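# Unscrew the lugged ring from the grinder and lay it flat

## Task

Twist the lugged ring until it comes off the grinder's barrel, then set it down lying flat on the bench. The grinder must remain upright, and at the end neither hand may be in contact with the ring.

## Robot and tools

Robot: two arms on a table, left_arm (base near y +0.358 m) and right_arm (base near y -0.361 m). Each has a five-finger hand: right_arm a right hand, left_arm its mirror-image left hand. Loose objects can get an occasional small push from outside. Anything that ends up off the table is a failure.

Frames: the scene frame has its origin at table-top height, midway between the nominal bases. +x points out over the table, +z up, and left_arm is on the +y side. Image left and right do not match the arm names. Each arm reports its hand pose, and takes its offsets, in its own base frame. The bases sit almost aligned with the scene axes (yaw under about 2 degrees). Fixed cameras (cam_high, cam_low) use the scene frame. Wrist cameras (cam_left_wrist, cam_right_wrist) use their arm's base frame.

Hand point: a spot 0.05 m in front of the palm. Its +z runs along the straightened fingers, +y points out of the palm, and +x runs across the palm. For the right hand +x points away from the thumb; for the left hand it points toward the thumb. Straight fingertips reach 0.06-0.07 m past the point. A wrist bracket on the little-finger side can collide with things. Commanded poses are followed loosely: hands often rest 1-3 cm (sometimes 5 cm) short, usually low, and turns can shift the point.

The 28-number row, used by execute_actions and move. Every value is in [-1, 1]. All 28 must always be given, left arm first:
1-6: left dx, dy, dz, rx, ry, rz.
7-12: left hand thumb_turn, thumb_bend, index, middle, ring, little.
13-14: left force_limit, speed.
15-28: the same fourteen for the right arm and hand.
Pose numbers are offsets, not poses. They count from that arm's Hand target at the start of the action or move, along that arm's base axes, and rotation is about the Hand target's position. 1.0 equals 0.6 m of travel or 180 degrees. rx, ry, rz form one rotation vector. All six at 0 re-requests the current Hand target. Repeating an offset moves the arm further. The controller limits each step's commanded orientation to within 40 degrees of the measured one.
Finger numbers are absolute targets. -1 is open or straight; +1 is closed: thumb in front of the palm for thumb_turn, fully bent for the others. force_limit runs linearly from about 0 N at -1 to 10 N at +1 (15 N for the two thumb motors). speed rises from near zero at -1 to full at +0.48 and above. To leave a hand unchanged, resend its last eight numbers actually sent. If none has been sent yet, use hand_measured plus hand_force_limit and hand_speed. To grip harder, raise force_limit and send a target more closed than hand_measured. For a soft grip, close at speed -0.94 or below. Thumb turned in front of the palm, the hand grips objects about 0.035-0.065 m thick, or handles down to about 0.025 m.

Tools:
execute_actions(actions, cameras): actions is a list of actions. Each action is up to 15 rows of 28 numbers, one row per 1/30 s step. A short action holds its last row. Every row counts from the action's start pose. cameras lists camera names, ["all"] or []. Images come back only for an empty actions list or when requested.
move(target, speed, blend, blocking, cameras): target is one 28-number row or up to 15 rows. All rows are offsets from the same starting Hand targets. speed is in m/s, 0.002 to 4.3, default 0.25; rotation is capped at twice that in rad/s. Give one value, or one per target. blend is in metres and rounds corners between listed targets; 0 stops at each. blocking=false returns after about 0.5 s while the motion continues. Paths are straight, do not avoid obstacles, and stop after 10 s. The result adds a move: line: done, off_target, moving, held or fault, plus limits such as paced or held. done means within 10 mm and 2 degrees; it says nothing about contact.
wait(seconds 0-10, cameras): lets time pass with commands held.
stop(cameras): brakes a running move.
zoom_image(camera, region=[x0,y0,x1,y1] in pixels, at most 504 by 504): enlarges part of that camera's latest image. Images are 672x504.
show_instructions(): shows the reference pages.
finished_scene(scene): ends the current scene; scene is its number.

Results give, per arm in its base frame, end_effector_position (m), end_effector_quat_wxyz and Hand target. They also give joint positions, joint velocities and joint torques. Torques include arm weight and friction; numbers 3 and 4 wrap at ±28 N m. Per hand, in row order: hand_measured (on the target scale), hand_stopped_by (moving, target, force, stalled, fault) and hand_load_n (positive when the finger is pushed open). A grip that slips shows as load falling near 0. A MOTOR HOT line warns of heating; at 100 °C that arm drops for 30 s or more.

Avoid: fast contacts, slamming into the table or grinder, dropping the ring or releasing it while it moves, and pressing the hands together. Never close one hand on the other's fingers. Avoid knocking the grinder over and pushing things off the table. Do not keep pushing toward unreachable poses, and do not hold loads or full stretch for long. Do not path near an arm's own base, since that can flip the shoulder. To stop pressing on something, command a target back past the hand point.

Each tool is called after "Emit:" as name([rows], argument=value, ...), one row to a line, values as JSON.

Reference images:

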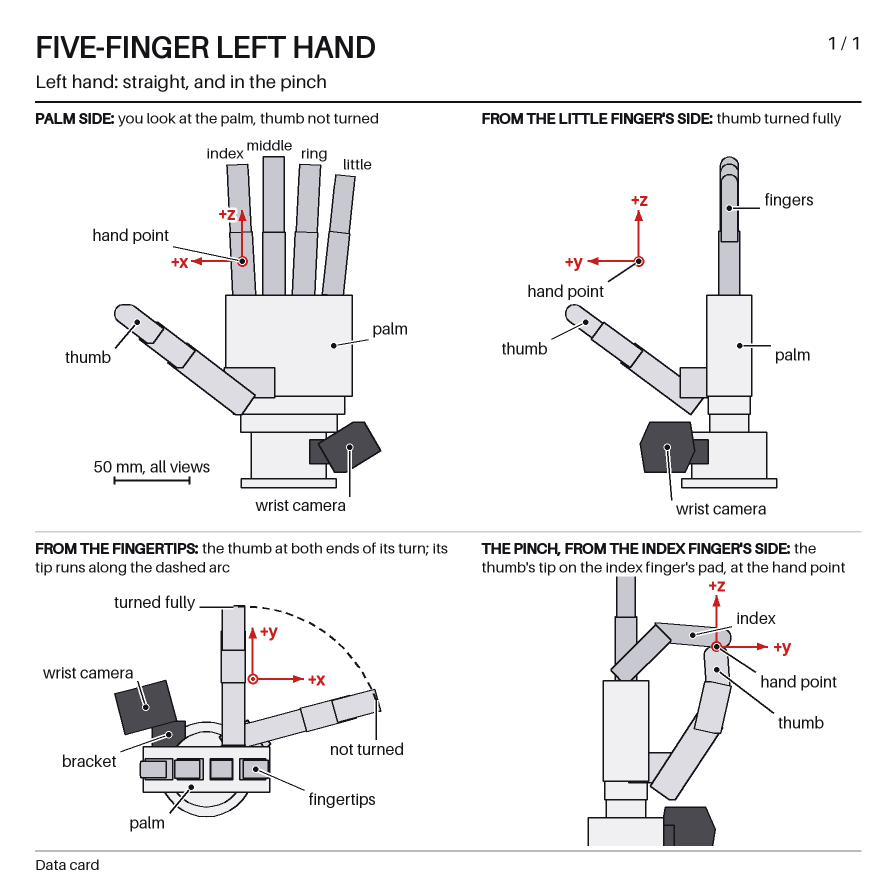

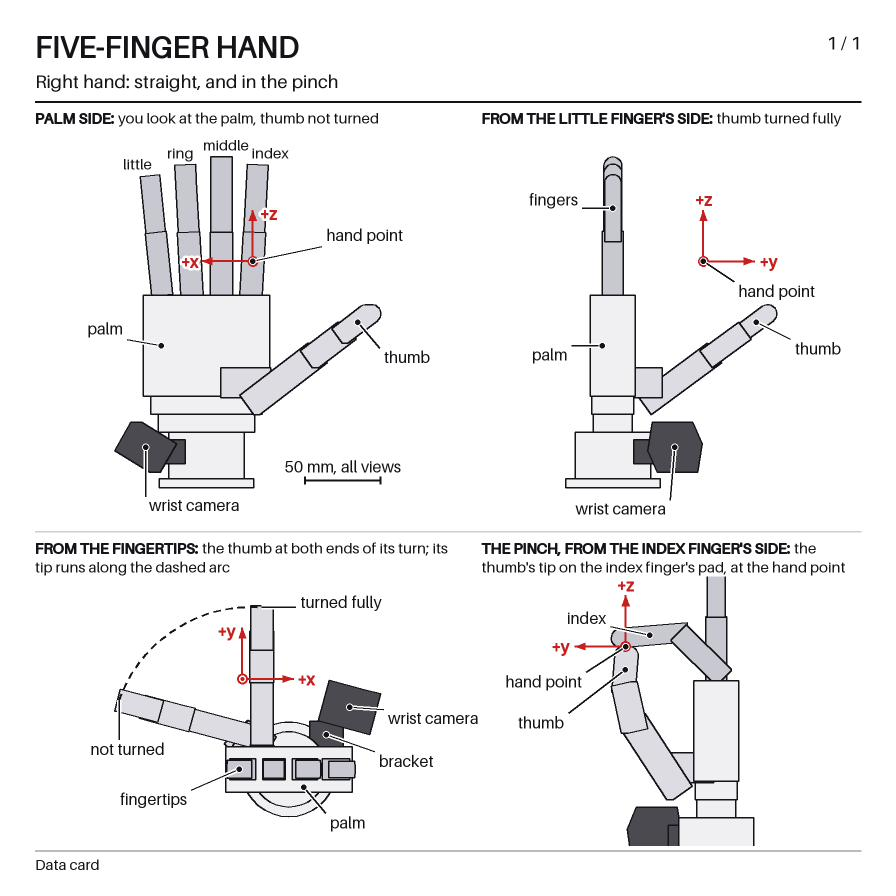

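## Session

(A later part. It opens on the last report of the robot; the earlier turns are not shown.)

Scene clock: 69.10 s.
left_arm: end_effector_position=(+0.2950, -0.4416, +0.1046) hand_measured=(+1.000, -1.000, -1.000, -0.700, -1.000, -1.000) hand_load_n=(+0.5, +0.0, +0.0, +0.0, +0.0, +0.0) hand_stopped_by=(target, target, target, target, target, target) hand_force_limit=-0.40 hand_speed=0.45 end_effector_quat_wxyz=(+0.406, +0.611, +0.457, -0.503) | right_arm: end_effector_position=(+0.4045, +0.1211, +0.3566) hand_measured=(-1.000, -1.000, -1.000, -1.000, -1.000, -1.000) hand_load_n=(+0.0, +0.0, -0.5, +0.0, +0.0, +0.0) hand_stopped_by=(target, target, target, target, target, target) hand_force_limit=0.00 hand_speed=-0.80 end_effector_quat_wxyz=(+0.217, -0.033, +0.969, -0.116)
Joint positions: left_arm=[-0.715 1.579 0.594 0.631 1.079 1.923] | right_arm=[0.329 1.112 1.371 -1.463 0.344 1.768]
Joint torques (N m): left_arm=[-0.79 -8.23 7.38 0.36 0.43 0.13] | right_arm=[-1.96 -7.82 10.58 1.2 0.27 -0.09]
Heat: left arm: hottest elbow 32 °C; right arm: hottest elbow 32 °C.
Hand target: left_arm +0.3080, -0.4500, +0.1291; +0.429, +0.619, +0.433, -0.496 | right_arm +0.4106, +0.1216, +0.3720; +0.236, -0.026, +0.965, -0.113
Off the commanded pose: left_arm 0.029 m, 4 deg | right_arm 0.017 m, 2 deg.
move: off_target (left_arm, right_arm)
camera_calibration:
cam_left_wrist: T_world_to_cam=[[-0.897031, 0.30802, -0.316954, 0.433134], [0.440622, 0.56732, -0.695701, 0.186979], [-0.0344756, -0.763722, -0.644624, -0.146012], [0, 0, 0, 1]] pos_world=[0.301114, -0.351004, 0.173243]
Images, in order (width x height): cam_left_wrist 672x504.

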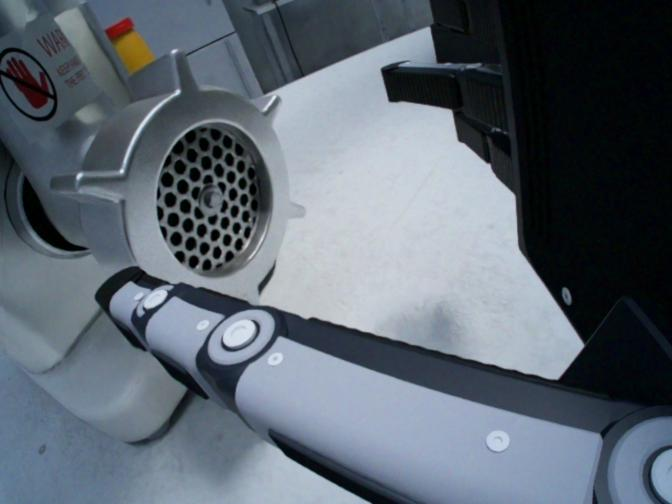

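Emit:
move([
  [0.0348,-0.0183,-0.004,0,0,0,1,-1,-1,-0.7,-1,-1,-0.4,0.45,0,0,0,0,0,0,-1,-1,-1,-1,-1,-1,0,-0.8],
  [0.0795,-0.0678,-0.004,0,0,0,1,-1,-1,-0.7,-1,-1,-0.4,0.45,0,0,0,0,0,0,-1,-1,-1,-1,-1,-1,0,-0.8],
  [0.0795,-0.0678,-0.004,0,0,0,1,-0.6,-1,-0.3,-1,-1,-0.4,-0.9,0,0,0,0,0,0,-1,-1,-1,-1,-1,-1,0,-0.8],
], speed=[0.2,0.15,0.15], blend=[0.01,0,0], cameras=["cam_left_wrist"])

Scene clock: 73.27 s.
left_arm: end_effector_position=(+0.3315, -0.4825, +0.1094) hand_measured=(+1.000, -0.884, -1.000, -0.498, -1.000, -1.000) hand_load_n=(+0.5, +5.0, +0.0, +4.5, -0.5, +0.0) hand_stopped_by=(target, force, target, force, target, target) hand_force_limit=-0.40 hand_speed=-0.90 end_effector_quat_wxyz=(+0.402, +0.616, +0.442, -0.513) | right_arm: end_effector_position=(+0.4045, +0.1211, +0.3566) hand_measured=(-1.000, -1.000, -1.000, -1.000, -1.000, -1.000) hand_load_n=(+0.0, +0.0, +0.0, +0.0, +0.0, +0.0) hand_stopped_by=(target, target, target, target, target, target) hand_force_limit=0.00 hand_speed=-0.80 end_effector_quat_wxyz=(+0.217, -0.033, +0.969, -0.116)
Joint positions: left_arm=[-0.719 1.69 0.76 0.583 1.111 1.928] | right_arm=[0.329 1.112 1.371 -1.463 0.344 1.768]
Joint torques (N m): left_arm=[-0.5 -8.64 8.32 0.57 -0.28 0.13] | right_arm=[-2.02 -7.82 10.56 1.2 0.27 -0.09]
Heat: left arm: hottest elbow 32 °C; right arm: hottest elbow 32 °C.
Hand target: left_arm +0.3557, -0.4906, +0.1265; +0.429, +0.619, +0.433, -0.496 | right_arm +0.4106, +0.1216, +0.3720; +0.236, -0.026, +0.965, -0.113
Off the commanded pose: left_arm 0.031 m, 4 deg | right_arm 0.017 m, 2 deg.
move: off_target (left_arm, right_arm); target 3's new numbers were sent with left_arm's hand 0.027 m and 3 deg from that target
camera_calibration:
cam_left_wrist: T_world_to_cam=[[-0.885191, 0.334548, -0.323287, 0.489564], [0.461369, 0.541947, -0.702447, 0.179109], [-0.0597975, -0.770954, -0.634077, -0.169125], [0, 0, 0, 1]] pos_world=[0.340609, -0.391238, 0.176847]
Images, in order (width x height): cam_left_wrist 672x504.

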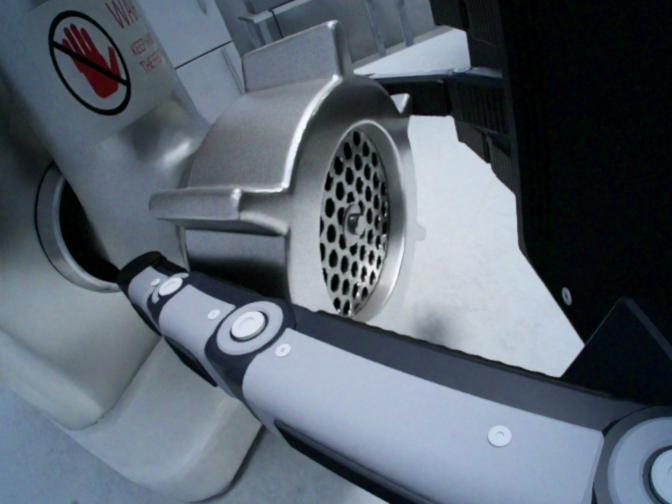

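Emit:
move([
  [0,0,0,0,0,0,1,-1,-1,-0.7,-1,-1,-0.4,0.45,0,0,0,0,0,0,-1,-1,-1,-1,-1,-1,0,-0.8],
  [-0.0335,0.0372,-0.02,0,0,0,1,-1,-1,-0.7,-1,-1,-0.4,0.45,0,0,0,0,0,0,-1,-1,-1,-1,-1,-1,0,-0.8],
  [0,0,-0.02,0,0,0,1,-1,-1,-0.7,-1,-1,-0.4,0.45,0,0,0,0,0,0,-1,-1,-1,-1,-1,-1,0,-0.8],
  [0,0,-0.02,0,0,0,1,-0.6,-1,-0.3,-1,-1,-0.4,-0.9,0,0,0,0,0,0,-1,-1,-1,-1,-1,-1,0,-0.8],
], speed=[0.15,0.2,0.15,0.15], blend=[0,0.005,0,0], cameras=["cam_left_wrist"])

Scene clock: 78.00 s.
left_arm: end_effector_position=(+0.3378, -0.4819, +0.0957) hand_measured=(+1.000, -0.808, -1.000, -0.404, -1.000, -1.000) hand_load_n=(-3.0, +4.5, +0.0, +3.5, +0.0, +0.0) hand_stopped_by=(target, force, target, force, target, target) hand_force_limit=-0.40 hand_speed=-0.90 end_effector_quat_wxyz=(+0.405, +0.619, +0.446, -0.503) | right_arm: end_effector_position=(+0.4045, +0.1211, +0.3566) hand_measured=(-1.000, -1.000, -1.000, -1.000, -1.000, -1.000) hand_load_n=(+0.0, +0.0, +0.0, +0.0, +0.0, +0.0) hand_stopped_by=(target, target, target, target, target, target) hand_force_limit=0.00 hand_speed=-0.80 end_effector_quat_wxyz=(+0.217, -0.033, +0.969, -0.116)
Joint positions: left_arm=[-0.715 1.723 0.763 0.591 1.096 1.955] | right_arm=[0.329 1.112 1.371 -1.463 0.344 1.768]
Joint torques (N m): left_arm=[-0.85 -8.94 7.61 1.63 0.12 -0.04] | right_arm=[-1.96 -7.82 10.58 1.21 0.27 -0.08]
Heat: left arm: hottest elbow 33 °C; right arm: hottest elbow 32 °C.
Hand target: left_arm +0.3557, -0.4907, +0.1147; +0.429, +0.619, +0.433, -0.496 | right_arm +0.4106, +0.1216, +0.3720; +0.236, -0.026, +0.965, -0.113
Off the commanded pose: left_arm 0.027 m, 3 deg | right_arm 0.017 m, 2 deg.
move: off_target (left_arm, right_arm); target 4's new numbers were sent with left_arm's hand 0.027 m and 4 deg from that target
camera_calibration:
cam_left_wrist: T_world_to_cam=[[-0.885257, 0.325809, -0.331916, 0.487141], [0.463341, 0.555751, -0.690258, 0.171073], [-0.0404289, -0.764846, -0.642943, -0.179822], [0, 0, 0, 1]] pos_world=[0.34471, -0.391325, 0.164159]
Images, in order (width x height): cam_left_wrist 672x504.

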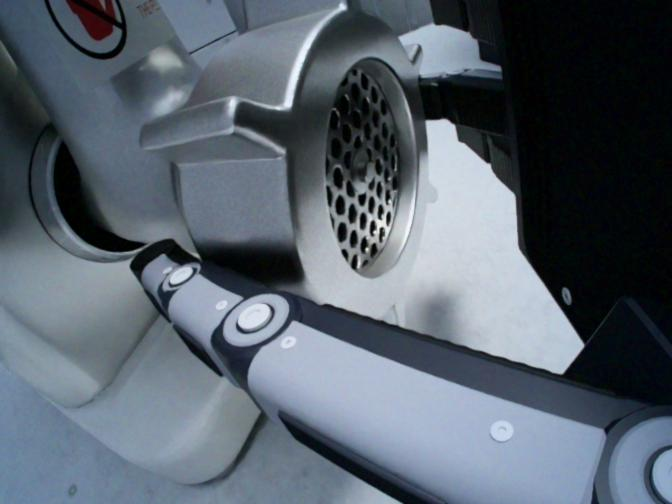

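Emit:
move([
  [-0.0212,0.0018,-0.0218,-0.1412,0.1569,0,1,-0.6,-1,-0.3,-1,-1,-0.4,-0.9,0,0,0,0,0,0,-1,-1,-1,-1,-1,-1,0,-0.8],
], speed=0.12, cameras=["cam_left_wrist"])

Scene clock: 81.97 s.
left_arm: end_effector_position=(+0.3334, -0.4900, +0.0935) hand_measured=(+1.000, -0.806, -1.000, -0.404, -1.000, -1.000) hand_load_n=(-1.5, +2.0, +0.0, +1.5, +0.0, +0.0) hand_stopped_by=(target, force, target, force, target, target) hand_force_limit=-0.40 hand_speed=-0.90 end_effector_quat_wxyz=(-0.398, -0.437, -0.481, +0.648) | right_arm: end_effector_position=(+0.4045, +0.1211, +0.3566) hand_measured=(-1.000, -1.000, -1.000, -1.000, -1.000, -1.000) hand_load_n=(+0.0, +0.0, +0.0, +0.0, +0.0, +0.0) hand_stopped_by=(target, target, target, target, target, target) hand_force_limit=0.00 hand_speed=-0.80 end_effector_quat_wxyz=(+0.217, -0.033, +0.969, -0.116)
Joint positions: left_arm=[-0.724 1.988 0.742 1.547 1.013 1.032] | right_arm=[0.329 1.112 1.371 -1.463 0.344 1.768]
Joint torques (N m): left_arm=[-0.79 -10.23 3.56 1.14 -1.27 -0.33] | right_arm=[-1.9 -7.82 10.58 1.2 0.27 -0.09]
Heat: left arm: hottest elbow 33 °C; right arm: hottest elbow 33 °C.
Hand target: left_arm +0.3430, -0.4895, +0.1015; -0.436, -0.372, -0.405, +0.713 | right_arm +0.4106, +0.1216, +0.3720; +0.236, -0.026, +0.965, -0.113
Off the commanded pose: left_arm 0.013 m, 14 deg | right_arm 0.017 m, 2 deg.
joint sent to its limit (left arm) — joint 4 (wrist pitch), upper limit. The joint targets are off in orientation, not in position.
move: off_target (left_arm, right_arm)
camera_calibration:
cam_left_wrist: T_world_to_cam=[[-0.978259, 0.206782, -0.015802, 0.428331], [0.0963764, 0.385828, -0.917523, 0.236427], [-0.183631, -0.899099, -0.397368, -0.228543], [0, 0, 0, 1]] pos_world=[0.354265, -0.385274, 0.13288]
Images, in order (width x height): cam_left_wrist 672x504.

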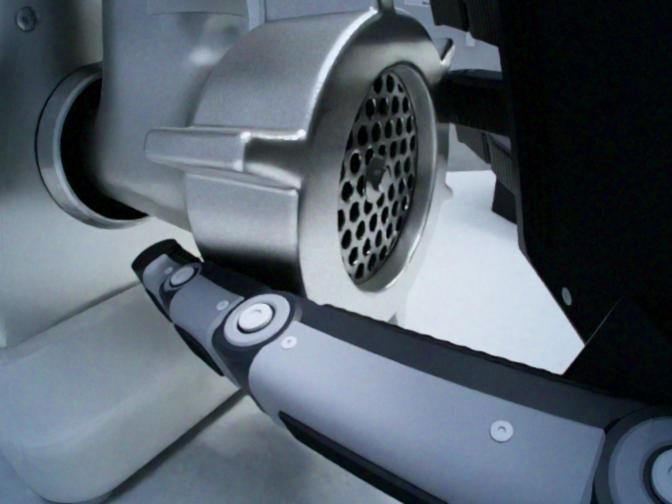

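Emit:
move([
  [0,0,0,0.052,-0.0578,0,1,-1,-1,-0.7,-1,-1,-0.4,0.45,0,0,0,0,0,0,-1,-1,-1,-1,-1,-1,0,-0.8],
  [-0.0669,0.0743,0,0.052,-0.0578,0,0.7,-1,-1,0.95,0.95,0.95,-0.4,0.45,0,0,0,0,0,0,-1,-1,-1,-1,-1,-1,0,-0.8],
  [0.0043,0.2625,-0.0135,0.1232,0.0576,0.2864,0.7,-1,-1,0.95,0.95,0.95,-0.4,0.45,0,0,0,0,0,0,-1,-1,-1,-1,-1,-1,0,-0.8],
], speed=[0.25,0.25,0.35], cameras=[])

Scene clock: 91.43 s.
left_arm: end_effector_position=(+0.3465, -0.3286, +0.0872) hand_measured=(+0.700, -1.000, -1.000, +0.950, +0.950, +0.950) hand_load_n=(+0.0, +0.0, +0.0, +0.0, +0.0, +0.0) hand_stopped_by=(target, target, target, target, target, target) hand_force_limit=-0.40 hand_speed=0.45 end_effector_quat_wxyz=(+0.584, +0.175, +0.690, -0.390) | right_arm: end_effector_position=(+0.4045, +0.1211, +0.3566) hand_measured=(-1.000, -1.000, -1.000, -1.000, -1.000, -1.000) hand_load_n=(+0.0, +0.0, +0.0, +0.0, +0.0, +0.0) hand_stopped_by=(target, target, target, target, target, target) hand_force_limit=0.00 hand_speed=-0.80 end_effector_quat_wxyz=(+0.217, -0.033, +0.969, -0.116)
Joint positions: left_arm=[-0.868 1.603 0.315 1.275 -0.032 1.23] | right_arm=[0.329 1.112 1.371 -1.463 0.344 1.768]
Joint torques (N m): left_arm=[-1.9 -6.83 3.54 0.81 -0.11 -0.18] | right_arm=[-2.02 -7.77 10.58 1.2 0.27 -0.09]
Heat: left arm: hottest elbow 32 °C; right arm: hottest elbow 33 °C.
Hand target: left_arm +0.3456, -0.3320, +0.0935; +0.586, +0.171, +0.686, -0.395 | right_arm +0.4106, +0.1216, +0.3720; +0.236, -0.026, +0.965, -0.113
Off the commanded pose: left_arm 0.007 m, 1 deg | right_arm 0.017 m, 2 deg.
move: off_target (right_arm); target 2's new numbers were sent with left_arm's hand 0.014 m and 7 deg from that target
No camera images: "cameras" was empty.

Emit:
move([
  [0.0613,-0.068,0,0,0,0,0.7,-1,-1,0.95,0.95,0.95,-0.4,0.45,0,0,0,0,0,0,-1,-1,-1,-1,-1,-1,0,-0.8],
  [0.0328,-0.0868,0.0048,0,0,0,0.7,-1,-1,0.95,0.95,0.95,-0.4,0.45,0,0,0,0,0,0,-1,-1,-1,-1,-1,-1,0,-0.8],
  [0.0255,-0.0937,-0.0207,0,0,0,0.7,-1,-1,0.95,0.95,0.95,-0.4,0.45,0,0,0,0,0,0,-1,-1,-1,-1,-1,-1,0,-0.8],
  [0.0098,-0.1077,-0.04,0,0,0,0.7,-1,-1,0.95,0.95,0.95,-0.4,0.45,0,0,0,0,0,0,-1,-1,-1,-1,-1,-1,0,-0.8],
  [-0.011,-0.1263,-0.0493,0,0,0,0.7,-1,-1,0.95,0.95,0.95,-0.4,0.45,0,0,0,0,0,0,-1,-1,-1,-1,-1,-1,0,-0.8],
  [-0.0332,-0.1463,-0.0473,0,0,0,0.7,-1,-1,0.95,0.95,0.95,-0.4,0.45,0,0,0,0,0,0,-1,-1,-1,-1,-1,-1,0,-0.8],
], speed=[0.15,0.07,0.06,0.06,0.06,0.06], blend=[0.006,0.008,0.008,0.008,0.008,0], cameras=["cam_high"])

Emit:
zoom_image(camera="cam_high", region=[220, 150, 340, 250])

Scene clock: 94.80 s.
left_arm: end_effector_position=(+0.3234, -0.4050, +0.0506) hand_measured=(+0.700, -1.000, -1.000, +0.950, +0.950, +0.950) hand_load_n=(+0.0, +0.0, +0.0, +0.0, -0.5, +0.0) hand_stopped_by=(target, target, target, target, target, target) hand_force_limit=-0.40 hand_speed=0.45 end_effector_quat_wxyz=(+0.576, +0.179, +0.704, -0.375) | right_arm: end_effector_position=(+0.4045, +0.1211, +0.3566) hand_measured=(-1.000, -1.000, -1.000, -1.000, -1.000, -1.000) hand_load_n=(+0.0, +0.0, +0.0, +0.0, +0.0, +0.0) hand_stopped_by=(target, target, target, target, target, target) hand_force_limit=0.00 hand_speed=-0.80 end_effector_quat_wxyz=(+0.217, -0.033, +0.969, -0.116)
Joint positions: left_arm=[-1.077 1.792 0.462 1.273 -0.251 1.23] | right_arm=[0.329 1.112 1.371 -1.463 0.344 1.768]
Joint torques (N m): left_arm=[-2.02 -7.18 4.66 2.28 -0.11 -0.17] | right_arm=[-1.96 -7.82 10.56 1.21 0.27 -0.09]
Heat: left arm: hottest elbow 32 °C; right arm: hottest elbow 33 °C.
Hand target: left_arm +0.3255, -0.4199, +0.0650; +0.586, +0.171, +0.686, -0.395 | right_arm +0.4106, +0.1216, +0.3720; +0.236, -0.026, +0.965, -0.113
Off the commanded pose: left_arm 0.021 m, 3 deg | right_arm 0.017 m, 2 deg.
move: off_target (left_arm, right_arm)
Images, in order (width x height): cam_high 672x504.

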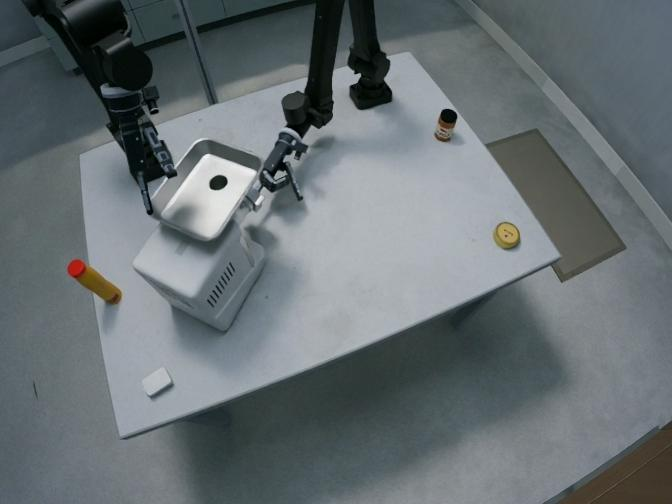

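Scaled by 4.200.

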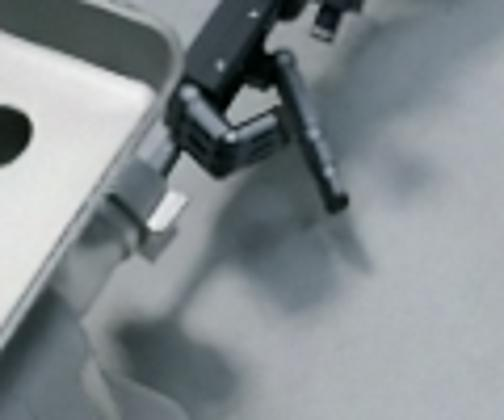

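Emit:
move([
  [-0.0262,-0.0237,0.0205,0,0,0,0.7,-1,-1,0.95,0.95,0.95,-0.4,0.45,0,0,0,0,0,0,-1,-1,-1,-1,-1,-1,0,-0.8],
  [-0.0373,-0.0337,0.0567,0,0,0,0.7,-1,-1,0.95,0.95,0.95,-0.4,0.45,0,0,0,0,0,0,-1,-1,-1,-1,-1,-1,0,-0.8],
  [-0.0293,-0.0265,0.094,0,0,0,0.7,-1,-1,0.95,0.95,0.95,-0.4,0.45,0,0,0,0,0,0,-1,-1,-1,-1,-1,-1,0,-0.8],
  [-0.0052,-0.0048,0.119,0,0,0,0.7,-1,-1,0.95,0.95,0.95,-0.4,0.45,0,0,0,0,0,0,-1,-1,-1,-1,-1,-1,0,-0.8],
  [0.0263,0.0235,0.1228,0,0,0,0.7,-1,-1,0.95,0.95,0.95,-0.4,0.45,0,0,0,0,0,0,-1,-1,-1,-1,-1,-1,0,-0.8],
], speed=0.065, blend=[0.008,0.008,0.008,0.008,0], cameras=["cam_high"])

Emit:
zoom_image(camera="cam_high", region=[220, 150, 340, 250])

Scene clock: 98.77 s.
left_arm: end_effector_position=(+0.3307, -0.4094, +0.1381) hand_measured=(+0.700, -1.000, -1.000, +0.950, +0.950, +0.950) hand_load_n=(+0.5, +0.0, +0.5, +0.0, +0.0, +0.0) hand_stopped_by=(target, target, target, target, target, target) hand_force_limit=-0.40 hand_speed=0.45 end_effector_quat_wxyz=(+0.583, +0.181, +0.682, -0.403) | right_arm: end_effector_position=(+0.4045, +0.1211, +0.3566) hand_measured=(-1.000, -1.000, -1.000, -1.000, -1.000, -1.000) hand_load_n=(+0.0, +0.0, +0.0, +0.0, +0.0, +0.0) hand_stopped_by=(target, target, target, target, target, target) hand_force_limit=0.00 hand_speed=-0.80 end_effector_quat_wxyz=(+0.217, -0.033, +0.969, -0.116)
Joint positions: left_arm=[-1.043 1.505 0.48 1.031 -0.179 1.227] | right_arm=[0.329 1.112 1.371 -1.463 0.344 1.768]
Joint torques (N m): left_arm=[0.21 -6.12 5.83 0.35 -0.13 -0.12] | right_arm=[-1.9 -7.77 10.58 1.22 0.27 -0.09]
Heat: left arm: hottest elbow 32 °C; right arm: hottest elbow 33 °C.
Hand target: left_arm +0.3414, -0.4057, +0.1386; +0.586, +0.171, +0.686, -0.395 | right_arm +0.4106, +0.1216, +0.3720; +0.236, -0.026, +0.965, -0.113
Off the commanded pose: left_arm 0.011 m, 2 deg | right_arm 0.017 m, 2 deg.
move: off_target (left_arm, right_arm)
Images, in order (width x height): cam_high 672x504.

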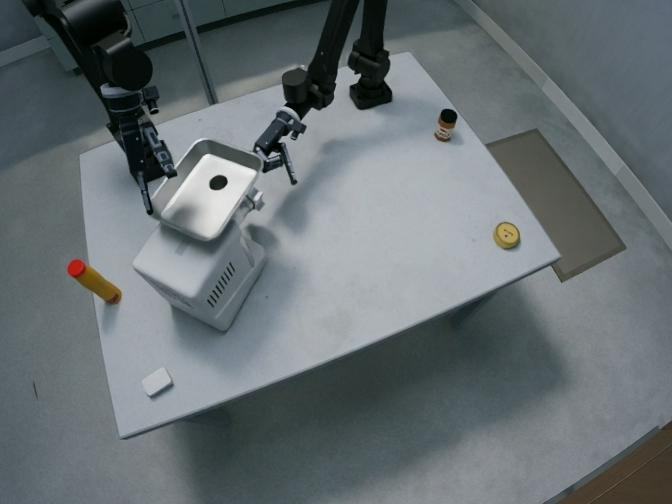

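Scaled by 4.200.

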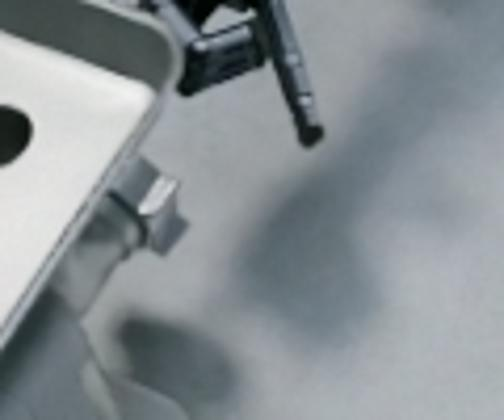

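Emit:
move([
  [0.028,0.0252,-0.0197,0,0,0,0.7,-1,-1,0.95,0.95,0.95,-0.4,0.45,0,0,0,0,0,0,-1,-1,-1,-1,-1,-1,0,-0.8],
  [0.0412,0.037,-0.056,0,0,0,0.7,-1,-1,0.95,0.95,0.95,-0.4,0.45,0,0,0,0,0,0,-1,-1,-1,-1,-1,-1,0,-0.8],
  [0.0345,0.031,-0.0947,0,0,0,0.7,-1,-1,0.95,0.95,0.95,-0.4,0.45,0,0,0,0,0,0,-1,-1,-1,-1,-1,-1,0,-0.8],
  [0.0103,0.0093,-0.1213,0,0,0,0.7,-1,-1,0.95,0.95,0.95,-0.4,0.45,0,0,0,0,0,0,-1,-1,-1,-1,-1,-1,0,-0.8],
  [-0.0222,-0.0198,-0.1255,0,0,0,0.7,-1,-1,0.95,0.95,0.95,-0.4,0.45,0,0,0,0,0,0,-1,-1,-1,-1,-1,-1,0,-0.8],
  [-0.0503,-0.0452,-0.1057,0,0,0,0.7,-1,-1,0.95,0.95,0.95,-0.4,0.45,0,0,0,0,0,0,-1,-1,-1,-1,-1,-1,0,-0.8],
  [-0.0635,-0.057,-0.0693,0,0,0,0.7,-1,-1,0.95,0.95,0.95,-0.4,0.45,0,0,0,0,0,0,-1,-1,-1,-1,-1,-1,0,-0.8],
  [-0.0568,-0.051,-0.0305,0,0,0,0.7,-1,-1,0.95,0.95,0.95,-0.4,0.45,0,0,0,0,0,0,-1,-1,-1,-1,-1,-1,0,-0.8],
  [-0.0327,-0.0293,-0.004,0,0,0,0.7,-1,-1,0.95,0.95,0.95,-0.4,0.45,0,0,0,0,0,0,-1,-1,-1,-1,-1,-1,0,-0.8],
  [0,0,0,0,0,0,0.7,-1,-1,0.95,0.95,0.95,-0.4,0.45,0,0,0,0,0,0,-1,-1,-1,-1,-1,-1,0,-0.8],
  [0.028,0.0252,-0.0197,0,0,0,0.7,-1,-1,0.95,0.95,0.95,-0.4,0.45,0,0,0,0,0,0,-1,-1,-1,-1,-1,-1,0,-0.8],
  [0.0412,0.037,-0.056,0,0,0,0.7,-1,-1,0.95,0.95,0.95,-0.4,0.45,0,0,0,0,0,0,-1,-1,-1,-1,-1,-1,0,-0.8],
  [0.0345,0.031,-0.0947,0,0,0,0.7,-1,-1,0.95,0.95,0.95,-0.4,0.45,0,0,0,0,0,0,-1,-1,-1,-1,-1,-1,0,-0.8],
  [0.0103,0.0093,-0.1213,0,0,0,0.7,-1,-1,0.95,0.95,0.95,-0.4,0.45,0,0,0,0,0,0,-1,-1,-1,-1,-1,-1,0,-0.8],
  [-0.0222,-0.0198,-0.1255,0,0,0,0.7,-1,-1,0.95,0.95,0.95,-0.4,0.45,0,0,0,0,0,0,-1,-1,-1,-1,-1,-1,0,-0.8],
], speed=0.07, blend=[0.008,0.008,0.008,0.008,0.008,0.008,0.008,0.008,0.008,0.008,0.008,0.008,0.008,0.008,0], cameras=["cam_high"])

Emit:
zoom_image(camera="cam_high", region=[220, 150, 340, 250])

Scene clock: 106.20 s.
left_arm: end_effector_position=(+0.3259, -0.4038, +0.0489) hand_measured=(+0.700, -1.000, -1.000, +0.950, +0.950, +0.950) hand_load_n=(+0.5, +0.0, +0.0, +0.0, +0.5, +0.0) hand_stopped_by=(target, target, target, target, target, target) hand_force_limit=-0.40 hand_speed=0.45 end_effector_quat_wxyz=(+0.575, +0.177, +0.705, -0.376) | right_arm: end_effector_position=(+0.4045, +0.1211, +0.3566) hand_measured=(-1.000, -1.000, -1.000, -1.000, -1.000, -1.000) hand_load_n=(+0.0, +0.0, +0.0, +0.0, +0.0, +0.0) hand_stopped_by=(target, target, target, target, target, target) hand_force_limit=0.00 hand_speed=-0.80 end_effector_quat_wxyz=(+0.217, -0.033, +0.969, -0.116)
Joint positions: left_arm=[-1.068 1.798 0.463 1.278 -0.242 1.224] | right_arm=[0.329 1.112 1.371 -1.463 0.344 1.768]
Joint torques (N m): left_arm=[-1.85 -7.12 4.53 2.39 -0.11 -0.11] | right_arm=[-2.02 -7.77 10.59 1.21 0.27 -0.09]
Heat: left arm: hottest elbow 32 °C; right arm: hottest elbow 34 °C.
Hand target: left_arm +0.3281, -0.4176, +0.0635; +0.586, +0.171, +0.686, -0.395 | right_arm +0.4106, +0.1216, +0.3720; +0.236, -0.026, +0.965, -0.113
Off the commanded pose: left_arm 0.020 m, 3 deg | right_arm 0.017 m, 2 deg.
move: off_target (left_arm, right_arm)
Images, in order (width x height): cam_high 672x504.

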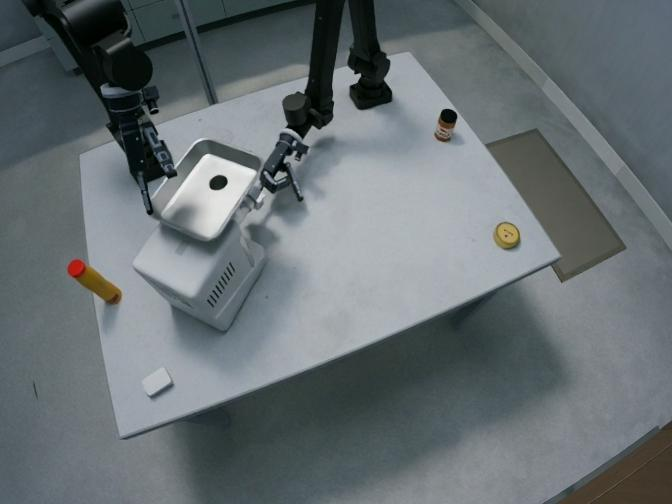

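Scaled by 4.200.

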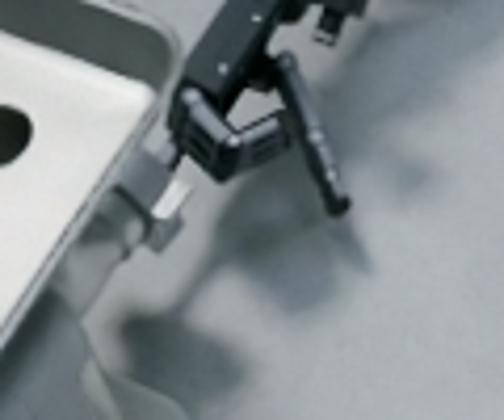

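Emit:
move([
  [-0.0287,-0.0258,0.0202,0,0,0,0.7,-1,-1,0.95,0.95,0.95,-0.4,0.45,0,0,0,0,0,0,-1,-1,-1,-1,-1,-1,0,-0.8],
  [-0.0415,-0.0373,0.0575,0,0,0,0.7,-1,-1,0.95,0.95,0.95,-0.4,0.45,0,0,0,0,0,0,-1,-1,-1,-1,-1,-1,0,-0.8],
  [-0.0335,-0.0302,0.0968,0,0,0,0.7,-1,-1,0.95,0.95,0.95,-0.4,0.45,0,0,0,0,0,0,-1,-1,-1,-1,-1,-1,0,-0.8],
  [-0.0077,-0.007,0.1225,0,0,0,0.7,-1,-1,0.95,0.95,0.95,-0.4,0.45,0,0,0,0,0,0,-1,-1,-1,-1,-1,-1,0,-0.8],
  [0.0255,0.0228,0.1242,0,0,0,0.7,-1,-1,0.95,0.95,0.95,-0.4,0.45,0,0,0,0,0,0,-1,-1,-1,-1,-1,-1,0,-0.8],
], speed=0.07, blend=[0.008,0.008,0.008,0.008,0], cameras=["cam_high"])

Emit:
zoom_image(camera="cam_high", region=[220, 150, 340, 250])

Scene clock: 109.57 s.
left_arm: end_effector_position=(+0.3326, -0.4083, +0.1382) hand_measured=(+0.700, -1.000, -1.000, +0.950, +0.950, +0.950) hand_load_n=(+0.5, +0.0, +0.0, +0.0, -0.5, +0.0) hand_stopped_by=(target, target, target, target, target, target) hand_force_limit=-0.40 hand_speed=0.45 end_effector_quat_wxyz=(+0.583, +0.180, +0.681, -0.404) | right_arm: end_effector_position=(+0.4045, +0.1211, +0.3566) hand_measured=(-1.000, -1.000, -1.000, -1.000, -1.000, -1.000) hand_load_n=(+0.0, +0.0, +0.0, +0.0, +0.0, +0.0) hand_stopped_by=(target, target, target, target, target, target) hand_force_limit=0.00 hand_speed=-0.80 end_effector_quat_wxyz=(+0.217, -0.033, +0.969, -0.116)
Joint positions: left_arm=[-1.036 1.505 0.479 1.033 -0.171 1.224] | right_arm=[0.329 1.112 1.371 -1.463 0.344 1.768]
Joint torques (N m): left_arm=[0.09 -6.07 5.74 0.34 -0.12 -0.11] | right_arm=[-1.96 -7.88 10.56 1.21 0.27 -0.09]
Heat: left arm: hottest elbow 32 °C; right arm: hottest elbow 34 °C.
Hand target: left_arm +0.3434, -0.4039, +0.1379; +0.586, +0.171, +0.686, -0.395 | right_arm +0.4106, +0.1216, +0.3720; +0.236, -0.026, +0.965, -0.113
Off the commanded pose: left_arm 0.012 m, 2 deg | right_arm 0.017 m, 2 deg.
move: off_target (left_arm, right_arm)
Images, in order (width x height): cam_high 672x504.

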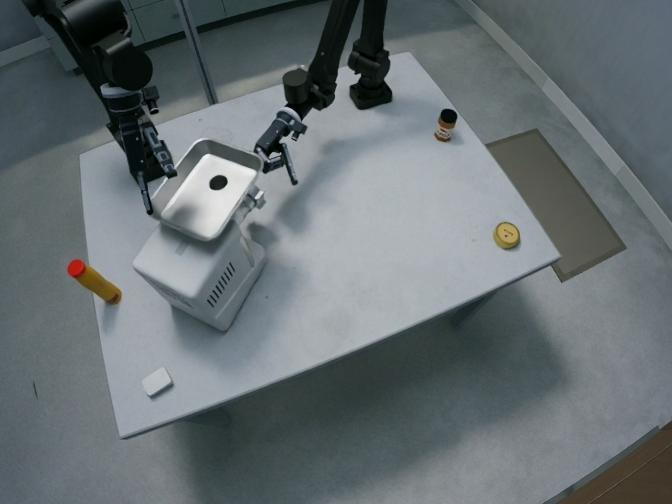

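Scaled by 4.200.

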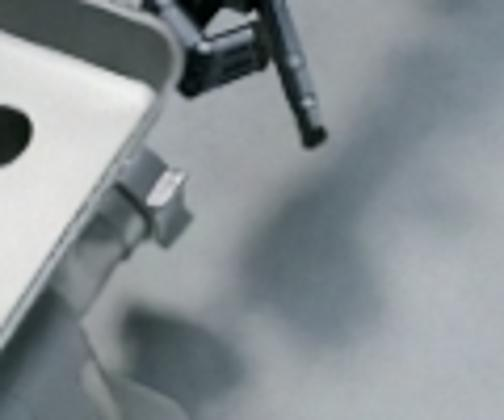

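Emit:
move([
  [-0.078,0.0867,0,0,0,0,0.7,-1,-1,0.95,0.95,0.95,-0.4,0.45,0,0,0,0,0,0,-1,-1,-1,-1,-1,-1,0,-0.8],
], speed=0.25, cameras=[])

Emit:
move([
  [0.0222,-0.1415,-0.0558,0.0804,-0.1342,-0.3162,1,-1,-1,-1,-0.7,-1,-0.2,0.45,0,0,0,0,0,0,-1,-1,-1,-1,-1,-1,0,-0.8],
  [0.089,-0.2158,-0.0558,0.0804,-0.1342,-0.3162,1,-1,-1,-1,-0.7,-1,-0.2,0.45,0,0,0,0,0,0,-1,-1,-1,-1,-1,-1,0,-0.8],
], speed=[0.3,0.15], cameras=["cam_left_wrist"])

Scene clock: 112.00 s.
left_arm: end_effector_position=(+0.2978, -0.3498, +0.1322) hand_measured=(+0.700, -1.000, -1.000, +0.950, +0.950, +0.950) hand_load_n=(+0.5, +0.0, +0.0, +0.0, +0.0, -0.5) hand_stopped_by=(target, target, target, target, target, target) hand_force_limit=-0.40 hand_speed=0.45 end_effector_quat_wxyz=(+0.584, +0.173, +0.690, -0.392) | right_arm: end_effector_position=(+0.4045, +0.1211, +0.3566) hand_measured=(-1.000, -1.000, -1.000, -1.000, -1.000, -1.000) hand_load_n=(+0.0, -0.5, +0.0, +0.5, +0.0, +0.0) hand_stopped_by=(target, target, target, target, target, target) hand_force_limit=0.00 hand_speed=-0.80 end_effector_quat_wxyz=(+0.217, -0.033, +0.969, -0.116)
Joint positions: left_arm=[-1.055 1.352 0.308 1.033 -0.217 1.224] | right_arm=[0.329 1.112 1.371 -1.463 0.344 1.768]
Joint torques (N m): left_arm=[-1.67 -5.13 5.03 0.7 -0.09 -0.11] | right_arm=[-1.9 -7.77 10.56 1.22 0.27 -0.09]
Heat: left arm: hottest elbow 32 °C; right arm: hottest elbow 34 °C.
Hand target: left_arm +0.2966, -0.3518, +0.1378; +0.586, +0.171, +0.686, -0.395 | right_arm +0.4106, +0.1216, +0.3720; +0.236, -0.026, +0.965, -0.113
Off the commanded pose: left_arm 0.006 m, 1 deg | right_arm 0.017 m, 2 deg.
move: off_target (right_arm)
No camera images: "cameras" was empty.

Scene clock: 116.07 s.
left_arm: end_effector_position=(+0.3430, -0.4694, +0.0926) hand_measured=(+1.000, -1.000, -1.000, -1.000, -0.700, -1.000) hand_load_n=(+0.0, +0.0, +0.0, +0.0, +0.0, +0.0) hand_stopped_by=(target, target, target, target, target, target) hand_force_limit=-0.20 hand_speed=0.45 end_effector_quat_wxyz=(+0.419, +0.612, +0.448, -0.499) | right_arm: end_effector_position=(+0.4045, +0.1211, +0.3566) hand_measured=(-1.000, -1.000, -1.000, -1.000, -1.000, -1.000) hand_load_n=(+0.0, +0.0, +0.0, +0.0, +0.0, +0.0) hand_stopped_by=(target, target, target, target, target, target) hand_force_limit=0.00 hand_speed=-0.80 end_effector_quat_wxyz=(+0.217, -0.033, +0.969, -0.116)
Joint positions: left_arm=[-0.693 1.729 0.731 0.661 1.094 1.938] | right_arm=[0.329 1.112 1.371 -1.463 0.344 1.768]
Joint torques (N m): left_arm=[-1.85 -8.64 7.27 0.4 0.09 0.05] | right_arm=[-1.96 -7.82 10.59 1.2 0.27 -0.08]
Heat: left arm: hottest elbow 32 °C; right arm: hottest elbow 34 °C.
Hand target: left_arm +0.3500, -0.4814, +0.1045; +0.429, +0.618, +0.433, -0.496 | right_arm +0.4106, +0.1216, +0.3720; +0.236, -0.026, +0.965, -0.113
Off the commanded pose: left_arm 0.018 m, 2 deg | right_arm 0.017 m, 2 deg.
move: off_target (left_arm, right_arm)
camera_calibration:
cam_left_wrist: T_world_to_cam=[[-0.890398, 0.296598, -0.345283, 0.475952], [0.454964, 0.556414, -0.695278, 0.163157], [-0.0140979, -0.776165, -0.630372, -0.187521], [0, 0, 0, 1]] pos_world=[0.346913, -0.377497, 0.15957]
Images, in order (width x height): cam_left_wrist 672x504.

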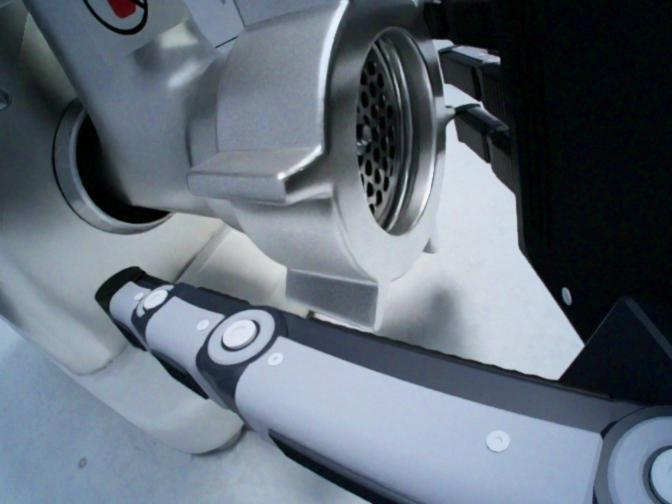

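Emit:
move([
  [0,0,0,0,0,0,1,-0.55,-1,-1,-0.25,-1,-0.2,-0.9,0,0,0,0,0,0,-1,-1,-1,-1,-1,-1,0,-0.8],
  [-0.026,0.0012,-0.0208,-0.1264,0.1403,0,1,-0.55,-1,-1,-0.25,-1,-0.2,-0.9,0,0,0,0,0,0,-1,-1,-1,-1,-1,-1,0,-0.8],
], speed=[0.12,0.12], cameras=["cam_left_wrist"])

Scene clock: 122.10 s.
left_arm: end_effector_position=(+0.3280, -0.4821, +0.0902) hand_measured=(+1.000, -0.784, -1.000, -1.000, -0.274, -1.000) hand_load_n=(-0.5, +2.5, +0.0, +0.0, +2.0, +0.0) hand_stopped_by=(target, force, target, target, force, target) hand_force_limit=-0.20 hand_speed=-0.90 end_effector_quat_wxyz=(-0.412, -0.465, -0.463, +0.632) | right_arm: end_effector_position=(+0.4045, +0.1211, +0.3566) hand_measured=(-1.000, -1.000, -1.000, -1.000, -1.000, -1.000) hand_load_n=(+0.0, +0.0, +0.0, +0.0, +0.0, +0.0) hand_stopped_by=(target, target, target, target, target, target) hand_force_limit=0.00 hand_speed=-0.80 end_effector_quat_wxyz=(+0.217, -0.033, +0.969, -0.116)
Joint positions: left_arm=[-0.716 1.986 0.717 1.551 1.047 1.119] | right_arm=[0.329 1.112 1.371 -1.463 0.344 1.768]
Joint torques (N m): left_arm=[-1.2 -9.82 3.12 0.95 -1.09 -0.5] | right_arm=[-1.9 -7.82 10.58 1.21 0.26 -0.09]
Heat: left arm: hottest elbow 32 °C; right arm: hottest elbow 34 °C.
Hand target: left_arm +0.3343, -0.4807, +0.0919; -0.437, -0.400, -0.410, +0.693 | right_arm +0.4106, +0.1216, +0.3720; +0.236, -0.026, +0.965, -0.113
Off the commanded pose: left_arm 0.007 m, 12 deg | right_arm 0.017 m, 2 deg.
joint sent to its limit (left arm) — joint 4 (wrist pitch), upper limit. The joint targets are off in orientation, not in position.
move: off_target (left_arm, right_arm)
camera_calibration:
cam_left_wrist: T_world_to_cam=[[-0.971619, 0.218431, -0.0908035, 0.431564], [0.171557, 0.386383, -0.906243, 0.205443], [-0.162866, -0.8961, -0.41289, -0.227696], [0, 0, 0, 1]] pos_world=[0.346986, -0.377685, 0.131355]
Images, in order (width x height): cam_left_wrist 672x504.

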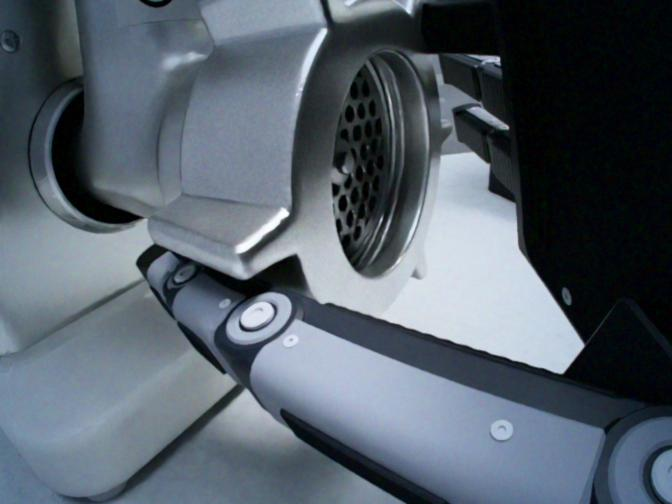

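Emit:
move([
  [0,0,0,0,0,0,1,-0.45,-1,-1,-0.1,-1,0.0,-0.9,0,0,0,0,0,0,-1,-1,-1,-1,-1,-1,0,-0.8],
  [-0.039,0.0433,0,0,0,0,1,-0.45,-1,-1,-0.1,-1,0.0,-0.9,0,0,0,0,0,0,-1,-1,-1,-1,-1,-1,0,-0.8],
], speed=[0.1,0.05], cameras=["cam_left_wrist"])

Scene clock: 126.60 s.
left_arm: end_effector_position=(+0.3038, -0.4563, +0.0752) hand_measured=(+1.000, -0.770, -1.000, -1.000, -0.258, -1.000) hand_load_n=(+4.5, +7.5, +0.0, +0.0, +5.5, +0.0) hand_stopped_by=(target, force, target, target, force, target) hand_force_limit=0.00 hand_speed=-0.90 end_effector_quat_wxyz=(-0.387, -0.448, -0.496, +0.636) | right_arm: end_effector_position=(+0.4045, +0.1211, +0.3566) hand_measured=(-1.000, -1.000, -1.000, -1.000, -1.000, -1.000) hand_load_n=(+0.0, +0.0, +0.0, +0.0, +0.0, +0.0) hand_stopped_by=(target, target, target, target, target, target) hand_force_limit=0.00 hand_speed=-0.80 end_effector_quat_wxyz=(+0.217, -0.033, +0.969, -0.116)
Joint positions: left_arm=[-0.711 1.952 0.614 1.551 1.038 1.096] | right_arm=[0.329 1.112 1.371 -1.463 0.344 1.768]
Joint torques (N m): left_arm=[-0.44 -10.81 2.78 0.99 -0.08 -0.12] | right_arm=[-1.9 -7.82 10.59 1.2 0.27 -0.09]
Heat: left arm: hottest elbow 32 °C; right arm: hottest elbow 34 °C.
Hand target: left_arm +0.3110, -0.4547, +0.0920; -0.437, -0.400, -0.410, +0.693 | right_arm +0.4106, +0.1216, +0.3720; +0.236, -0.026, +0.965, -0.113
Off the commanded pose: left_arm 0.018 m, 14 deg | right_arm 0.017 m, 2 deg.
joint sent to its limit (left arm) — joint 4 (wrist pitch), upper limit. The joint targets are off in orientation, not in position.
move: off_target (left_arm, right_arm)
camera_calibration:
cam_left_wrist: T_world_to_cam=[[-0.977837, 0.209249, -0.00706736, 0.392417], [0.0986671, 0.430782, -0.897046, 0.227663], [-0.184661, -0.877862, -0.44188, -0.19761], [0, 0, 0, 1]] pos_world=[0.324766, -0.35366, 0.119678]
Images, in order (width x height): cam_left_wrist 672x504.

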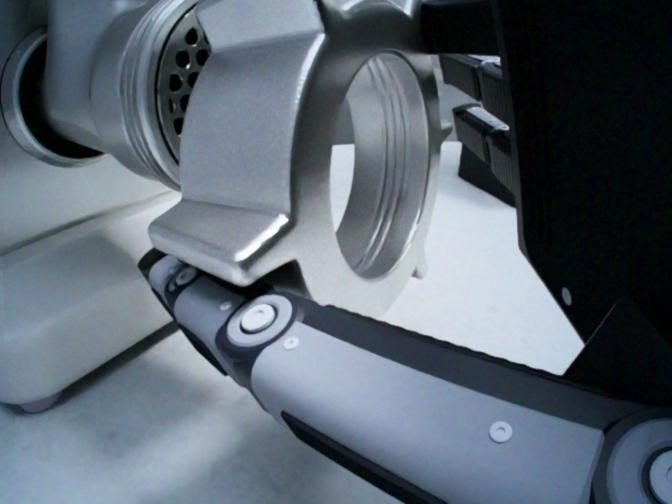

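Emit:
move([
  [-0.0558,0.062,0.0167,0,0,0,1,-0.45,-1,-1,-0.1,-1,0.0,-0.9,0,0,0,0,0,0,-1,-1,-1,-1,-1,-1,0,-0.8],
  [0.0595,0.325,0.0217,0.0759,0.5573,0.3193,1,-0.45,-1,-1,-0.1,-1,0.0,-0.9,0,0,0,0,0,0,-1,-1,-1,-1,-1,-1,0,-0.8],
  [0.0595,0.325,-0.08,0.0759,0.5573,0.3193,1,-0.45,-1,-1,-0.1,-1,0.0,-0.9,0,0,0,0,0,0,-1,-1,-1,-1,-1,-1,0,-0.8],
], speed=[0.2,0.35,0.12], blend=[0.02,0.01,0], cameras=["cam_high","cam_left_wrist"])

Scene clock: 133.87 s.
left_arm: end_effector_position=(+0.3328, -0.2525, +0.0297) hand_measured=(+1.000, -0.770, -1.000, -1.000, -0.258, -1.000) hand_load_n=(+4.0, +7.5, +0.0, +0.0, +5.5, +0.0) hand_stopped_by=(target, force, target, target, force, target) hand_force_limit=0.00 hand_speed=-0.90 end_effector_quat_wxyz=(+0.173, -0.422, +0.790, -0.409) | right_arm: end_effector_position=(+0.4045, +0.1211, +0.3566) hand_measured=(-1.000, -1.000, -1.000, -1.000, -1.000, -1.000) hand_load_n=(+0.0, +0.0, +0.0, +0.0, +0.0, +0.0) hand_stopped_by=(target, target, target, target, target, target) hand_force_limit=0.00 hand_speed=-0.80 end_effector_quat_wxyz=(+0.217, -0.033, +0.969, -0.116)
Joint positions: left_arm=[-0.514 1.278 0.475 0.146 0.133 0.01] | right_arm=[0.329 1.112 1.371 -1.463 0.344 1.768]
Joint torques (N m): left_arm=[-0.62 -4.6 6.75 2.39 -0.04 -0.29] | right_arm=[-1.9 -7.82 10.56 1.21 0.27 -0.09]
Heat: left arm: hottest elbow 32 °C; right arm: hottest elbow 35 °C.
Hand target: left_arm +0.3467, -0.2596, +0.0440; +0.181, -0.426, +0.773, -0.433 | right_arm +0.4106, +0.1216, +0.3720; +0.236, -0.026, +0.965, -0.113
Off the commanded pose: left_arm 0.021 m, 4 deg | right_arm 0.017 m, 2 deg.
move: off_target (left_arm, right_arm)
camera_calibration:
cam_left_wrist: T_world_to_cam=[[0.318471, -0.517563, 0.794169, -0.26095], [-0.936401, -0.302046, 0.178663, 0.223646], [0.147407, -0.80056, -0.580839, -0.120317], [0, 0, 0, 1]] pos_world=[0.310263, -0.163827, 0.0973962]
Images, in order (width x height): cam_high 672x504, cam_left_wrist 672x504.

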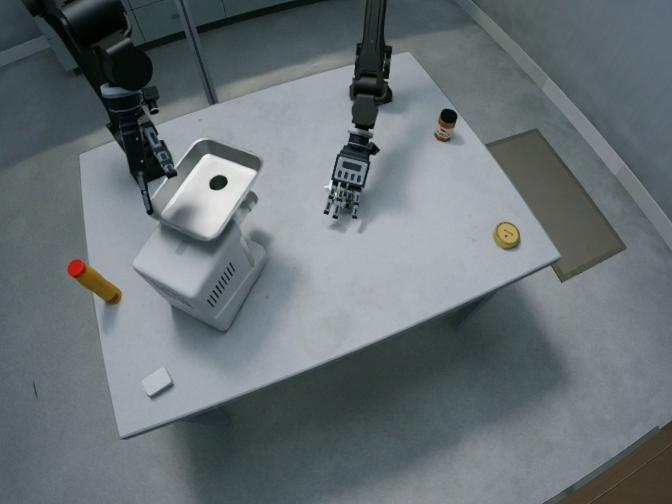

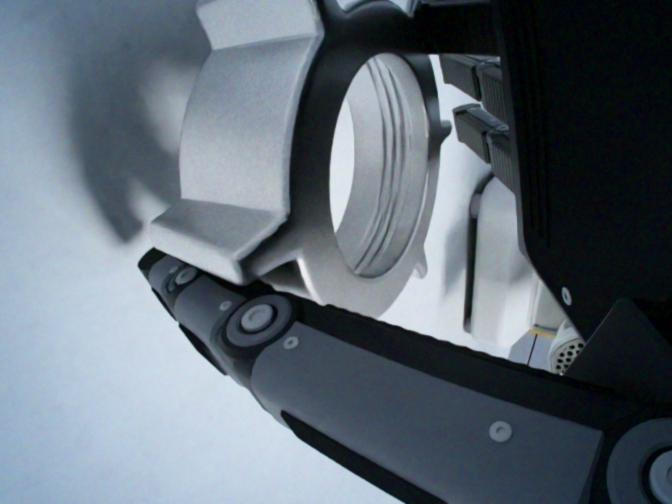

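Emit:
move([
  [0,0,-0.0467,0,0,0,1,-0.45,-1,-1,-0.1,-1,0.0,-0.9,0,0,0,0,0,0,-1,-1,-1,-1,-1,-1,0,-0.8],
], speed=0.06, cameras=["cam_left_wrist"])

Scene clock: 137.67 s.
left_arm: end_effector_position=(+0.3376, -0.2552, +0.0097) hand_measured=(+1.000, -0.770, -1.000, -1.000, -0.258, -1.000) hand_load_n=(+4.0, +7.5, +0.0, +0.0, +5.0, +0.0) hand_stopped_by=(target, force, target, target, force, target) hand_force_limit=0.00 hand_speed=-0.90 end_effector_quat_wxyz=(+0.178, -0.419, +0.786, -0.418) | right_arm: end_effector_position=(+0.4045, +0.1211, +0.3566) hand_measured=(-1.000, -1.000, -1.000, -1.000, -1.000, -1.000) hand_load_n=(+0.0, +0.0, +0.0, +0.0, +0.0, +0.0) hand_stopped_by=(target, target, target, target, target, target) hand_force_limit=0.00 hand_speed=-0.80 end_effector_quat_wxyz=(+0.217, -0.033, +0.969, -0.116)
Joint positions: left_arm=[-0.514 1.359 0.452 0.273 0.133 0.01] | right_arm=[0.329 1.112 1.371 -1.463 0.344 1.768]
Joint torques (N m): left_arm=[-0.67 -4.42 5.76 2.14 -0.03 -0.28] | right_arm=[-1.96 -7.82 10.59 1.2 0.27 -0.09]
Heat: left arm: hottest elbow 32 °C; right arm: hottest elbow 35 °C.
Hand target: left_arm +0.3467, -0.2596, +0.0159; +0.181, -0.426, +0.773, -0.433 | right_arm +0.4106, +0.1216, +0.3720; +0.236, -0.026, +0.965, -0.113
Off the commanded pose: left_arm 0.012 m, 2 deg | right_arm 0.017 m, 2 deg.
move: off_target (left_arm, right_arm)
camera_calibration:
cam_left_wrist: T_world_to_cam=[[0.302828, -0.508744, 0.8059, -0.24057], [-0.93976, -0.300098, 0.163683, 0.232782], [0.158576, -0.80692, -0.568975, -0.140416], [0, 0, 0, 1]] pos_world=[0.313877, -0.165835, 0.0758798]
Images, in order (width x height): cam_left_wrist 672x504.

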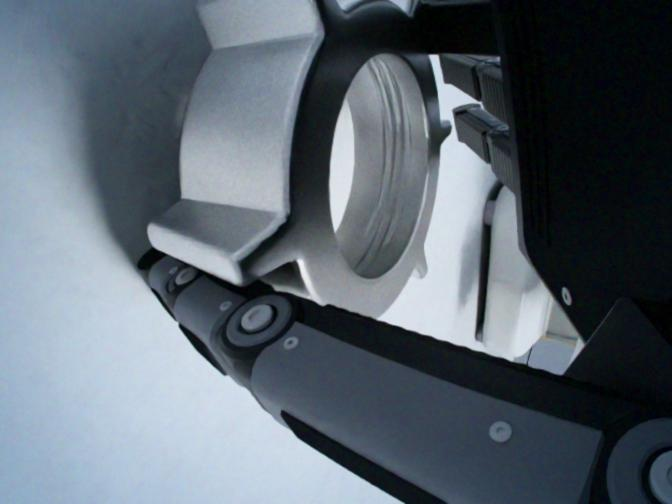

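Emit:
move([
  [0,0,-0.02,0,0,0,1,-0.45,-1,-1,-0.1,-1,0.0,-0.9,0,0,0,0,0,0,-1,-1,-1,-1,-1,-1,0,-0.8],
], speed=0.05, cameras=["cam_left_wrist"])

Scene clock: 139.00 s.
left_arm: end_effector_position=(+0.3434, -0.2585, +0.0072) hand_measured=(+1.000, -0.770, -1.000, -1.000, -0.258, -1.000) hand_load_n=(+4.5, +8.0, +0.0, +0.0, +4.0, +0.0) hand_stopped_by=(target, force, target, target, force, target) hand_force_limit=0.00 hand_speed=-0.90 end_effector_quat_wxyz=(+0.185, -0.415, +0.781, -0.429) | right_arm: end_effector_position=(+0.4045, +0.1211, +0.3566) hand_measured=(-1.000, -1.000, -1.000, -1.000, -1.000, -1.000) hand_load_n=(+0.0, +0.0, +0.0, +0.0, +0.0, +0.0) hand_stopped_by=(target, target, target, target, target, target) hand_force_limit=0.00 hand_speed=-0.80 end_effector_quat_wxyz=(+0.217, -0.033, +0.969, -0.116)
Joint positions: left_arm=[-0.514 1.388 0.447 0.336 0.133 0.01] | right_arm=[0.329 1.112 1.371 -1.463 0.344 1.768]
Joint torques (N m): left_arm=[-0.97 -3.6 5.2 1.78 -0.04 -0.29] | right_arm=[-1.9 -7.77 10.58 1.21 0.27 -0.09]
Heat: left arm: hottest elbow 32 °C; right arm: hottest elbow 35 °C.
Hand target: left_arm +0.3467, -0.2596, +0.0039; +0.181, -0.426, +0.773, -0.433 | right_arm +0.4106, +0.1216, +0.3720; +0.236, -0.026, +0.965, -0.113
Off the commanded pose: left_arm 0.005 m, 2 deg | right_arm 0.017 m, 2 deg.
move: off_target (right_arm)
camera_calibration:
cam_left_wrist: T_world_to_cam=[[0.282407, -0.49713, 0.820432, -0.232104], [-0.943615, -0.297958, 0.144265, 0.239641], [0.172736, -0.814913, -0.553244, -0.152363], [0, 0, 0, 1]] pos_world=[0.317995, -0.168146, 0.0715592]
Images, in order (width x height): cam_left_wrist 672x504.

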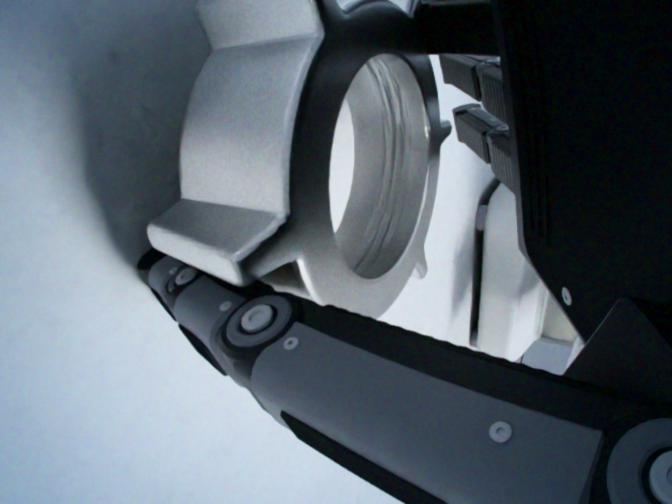

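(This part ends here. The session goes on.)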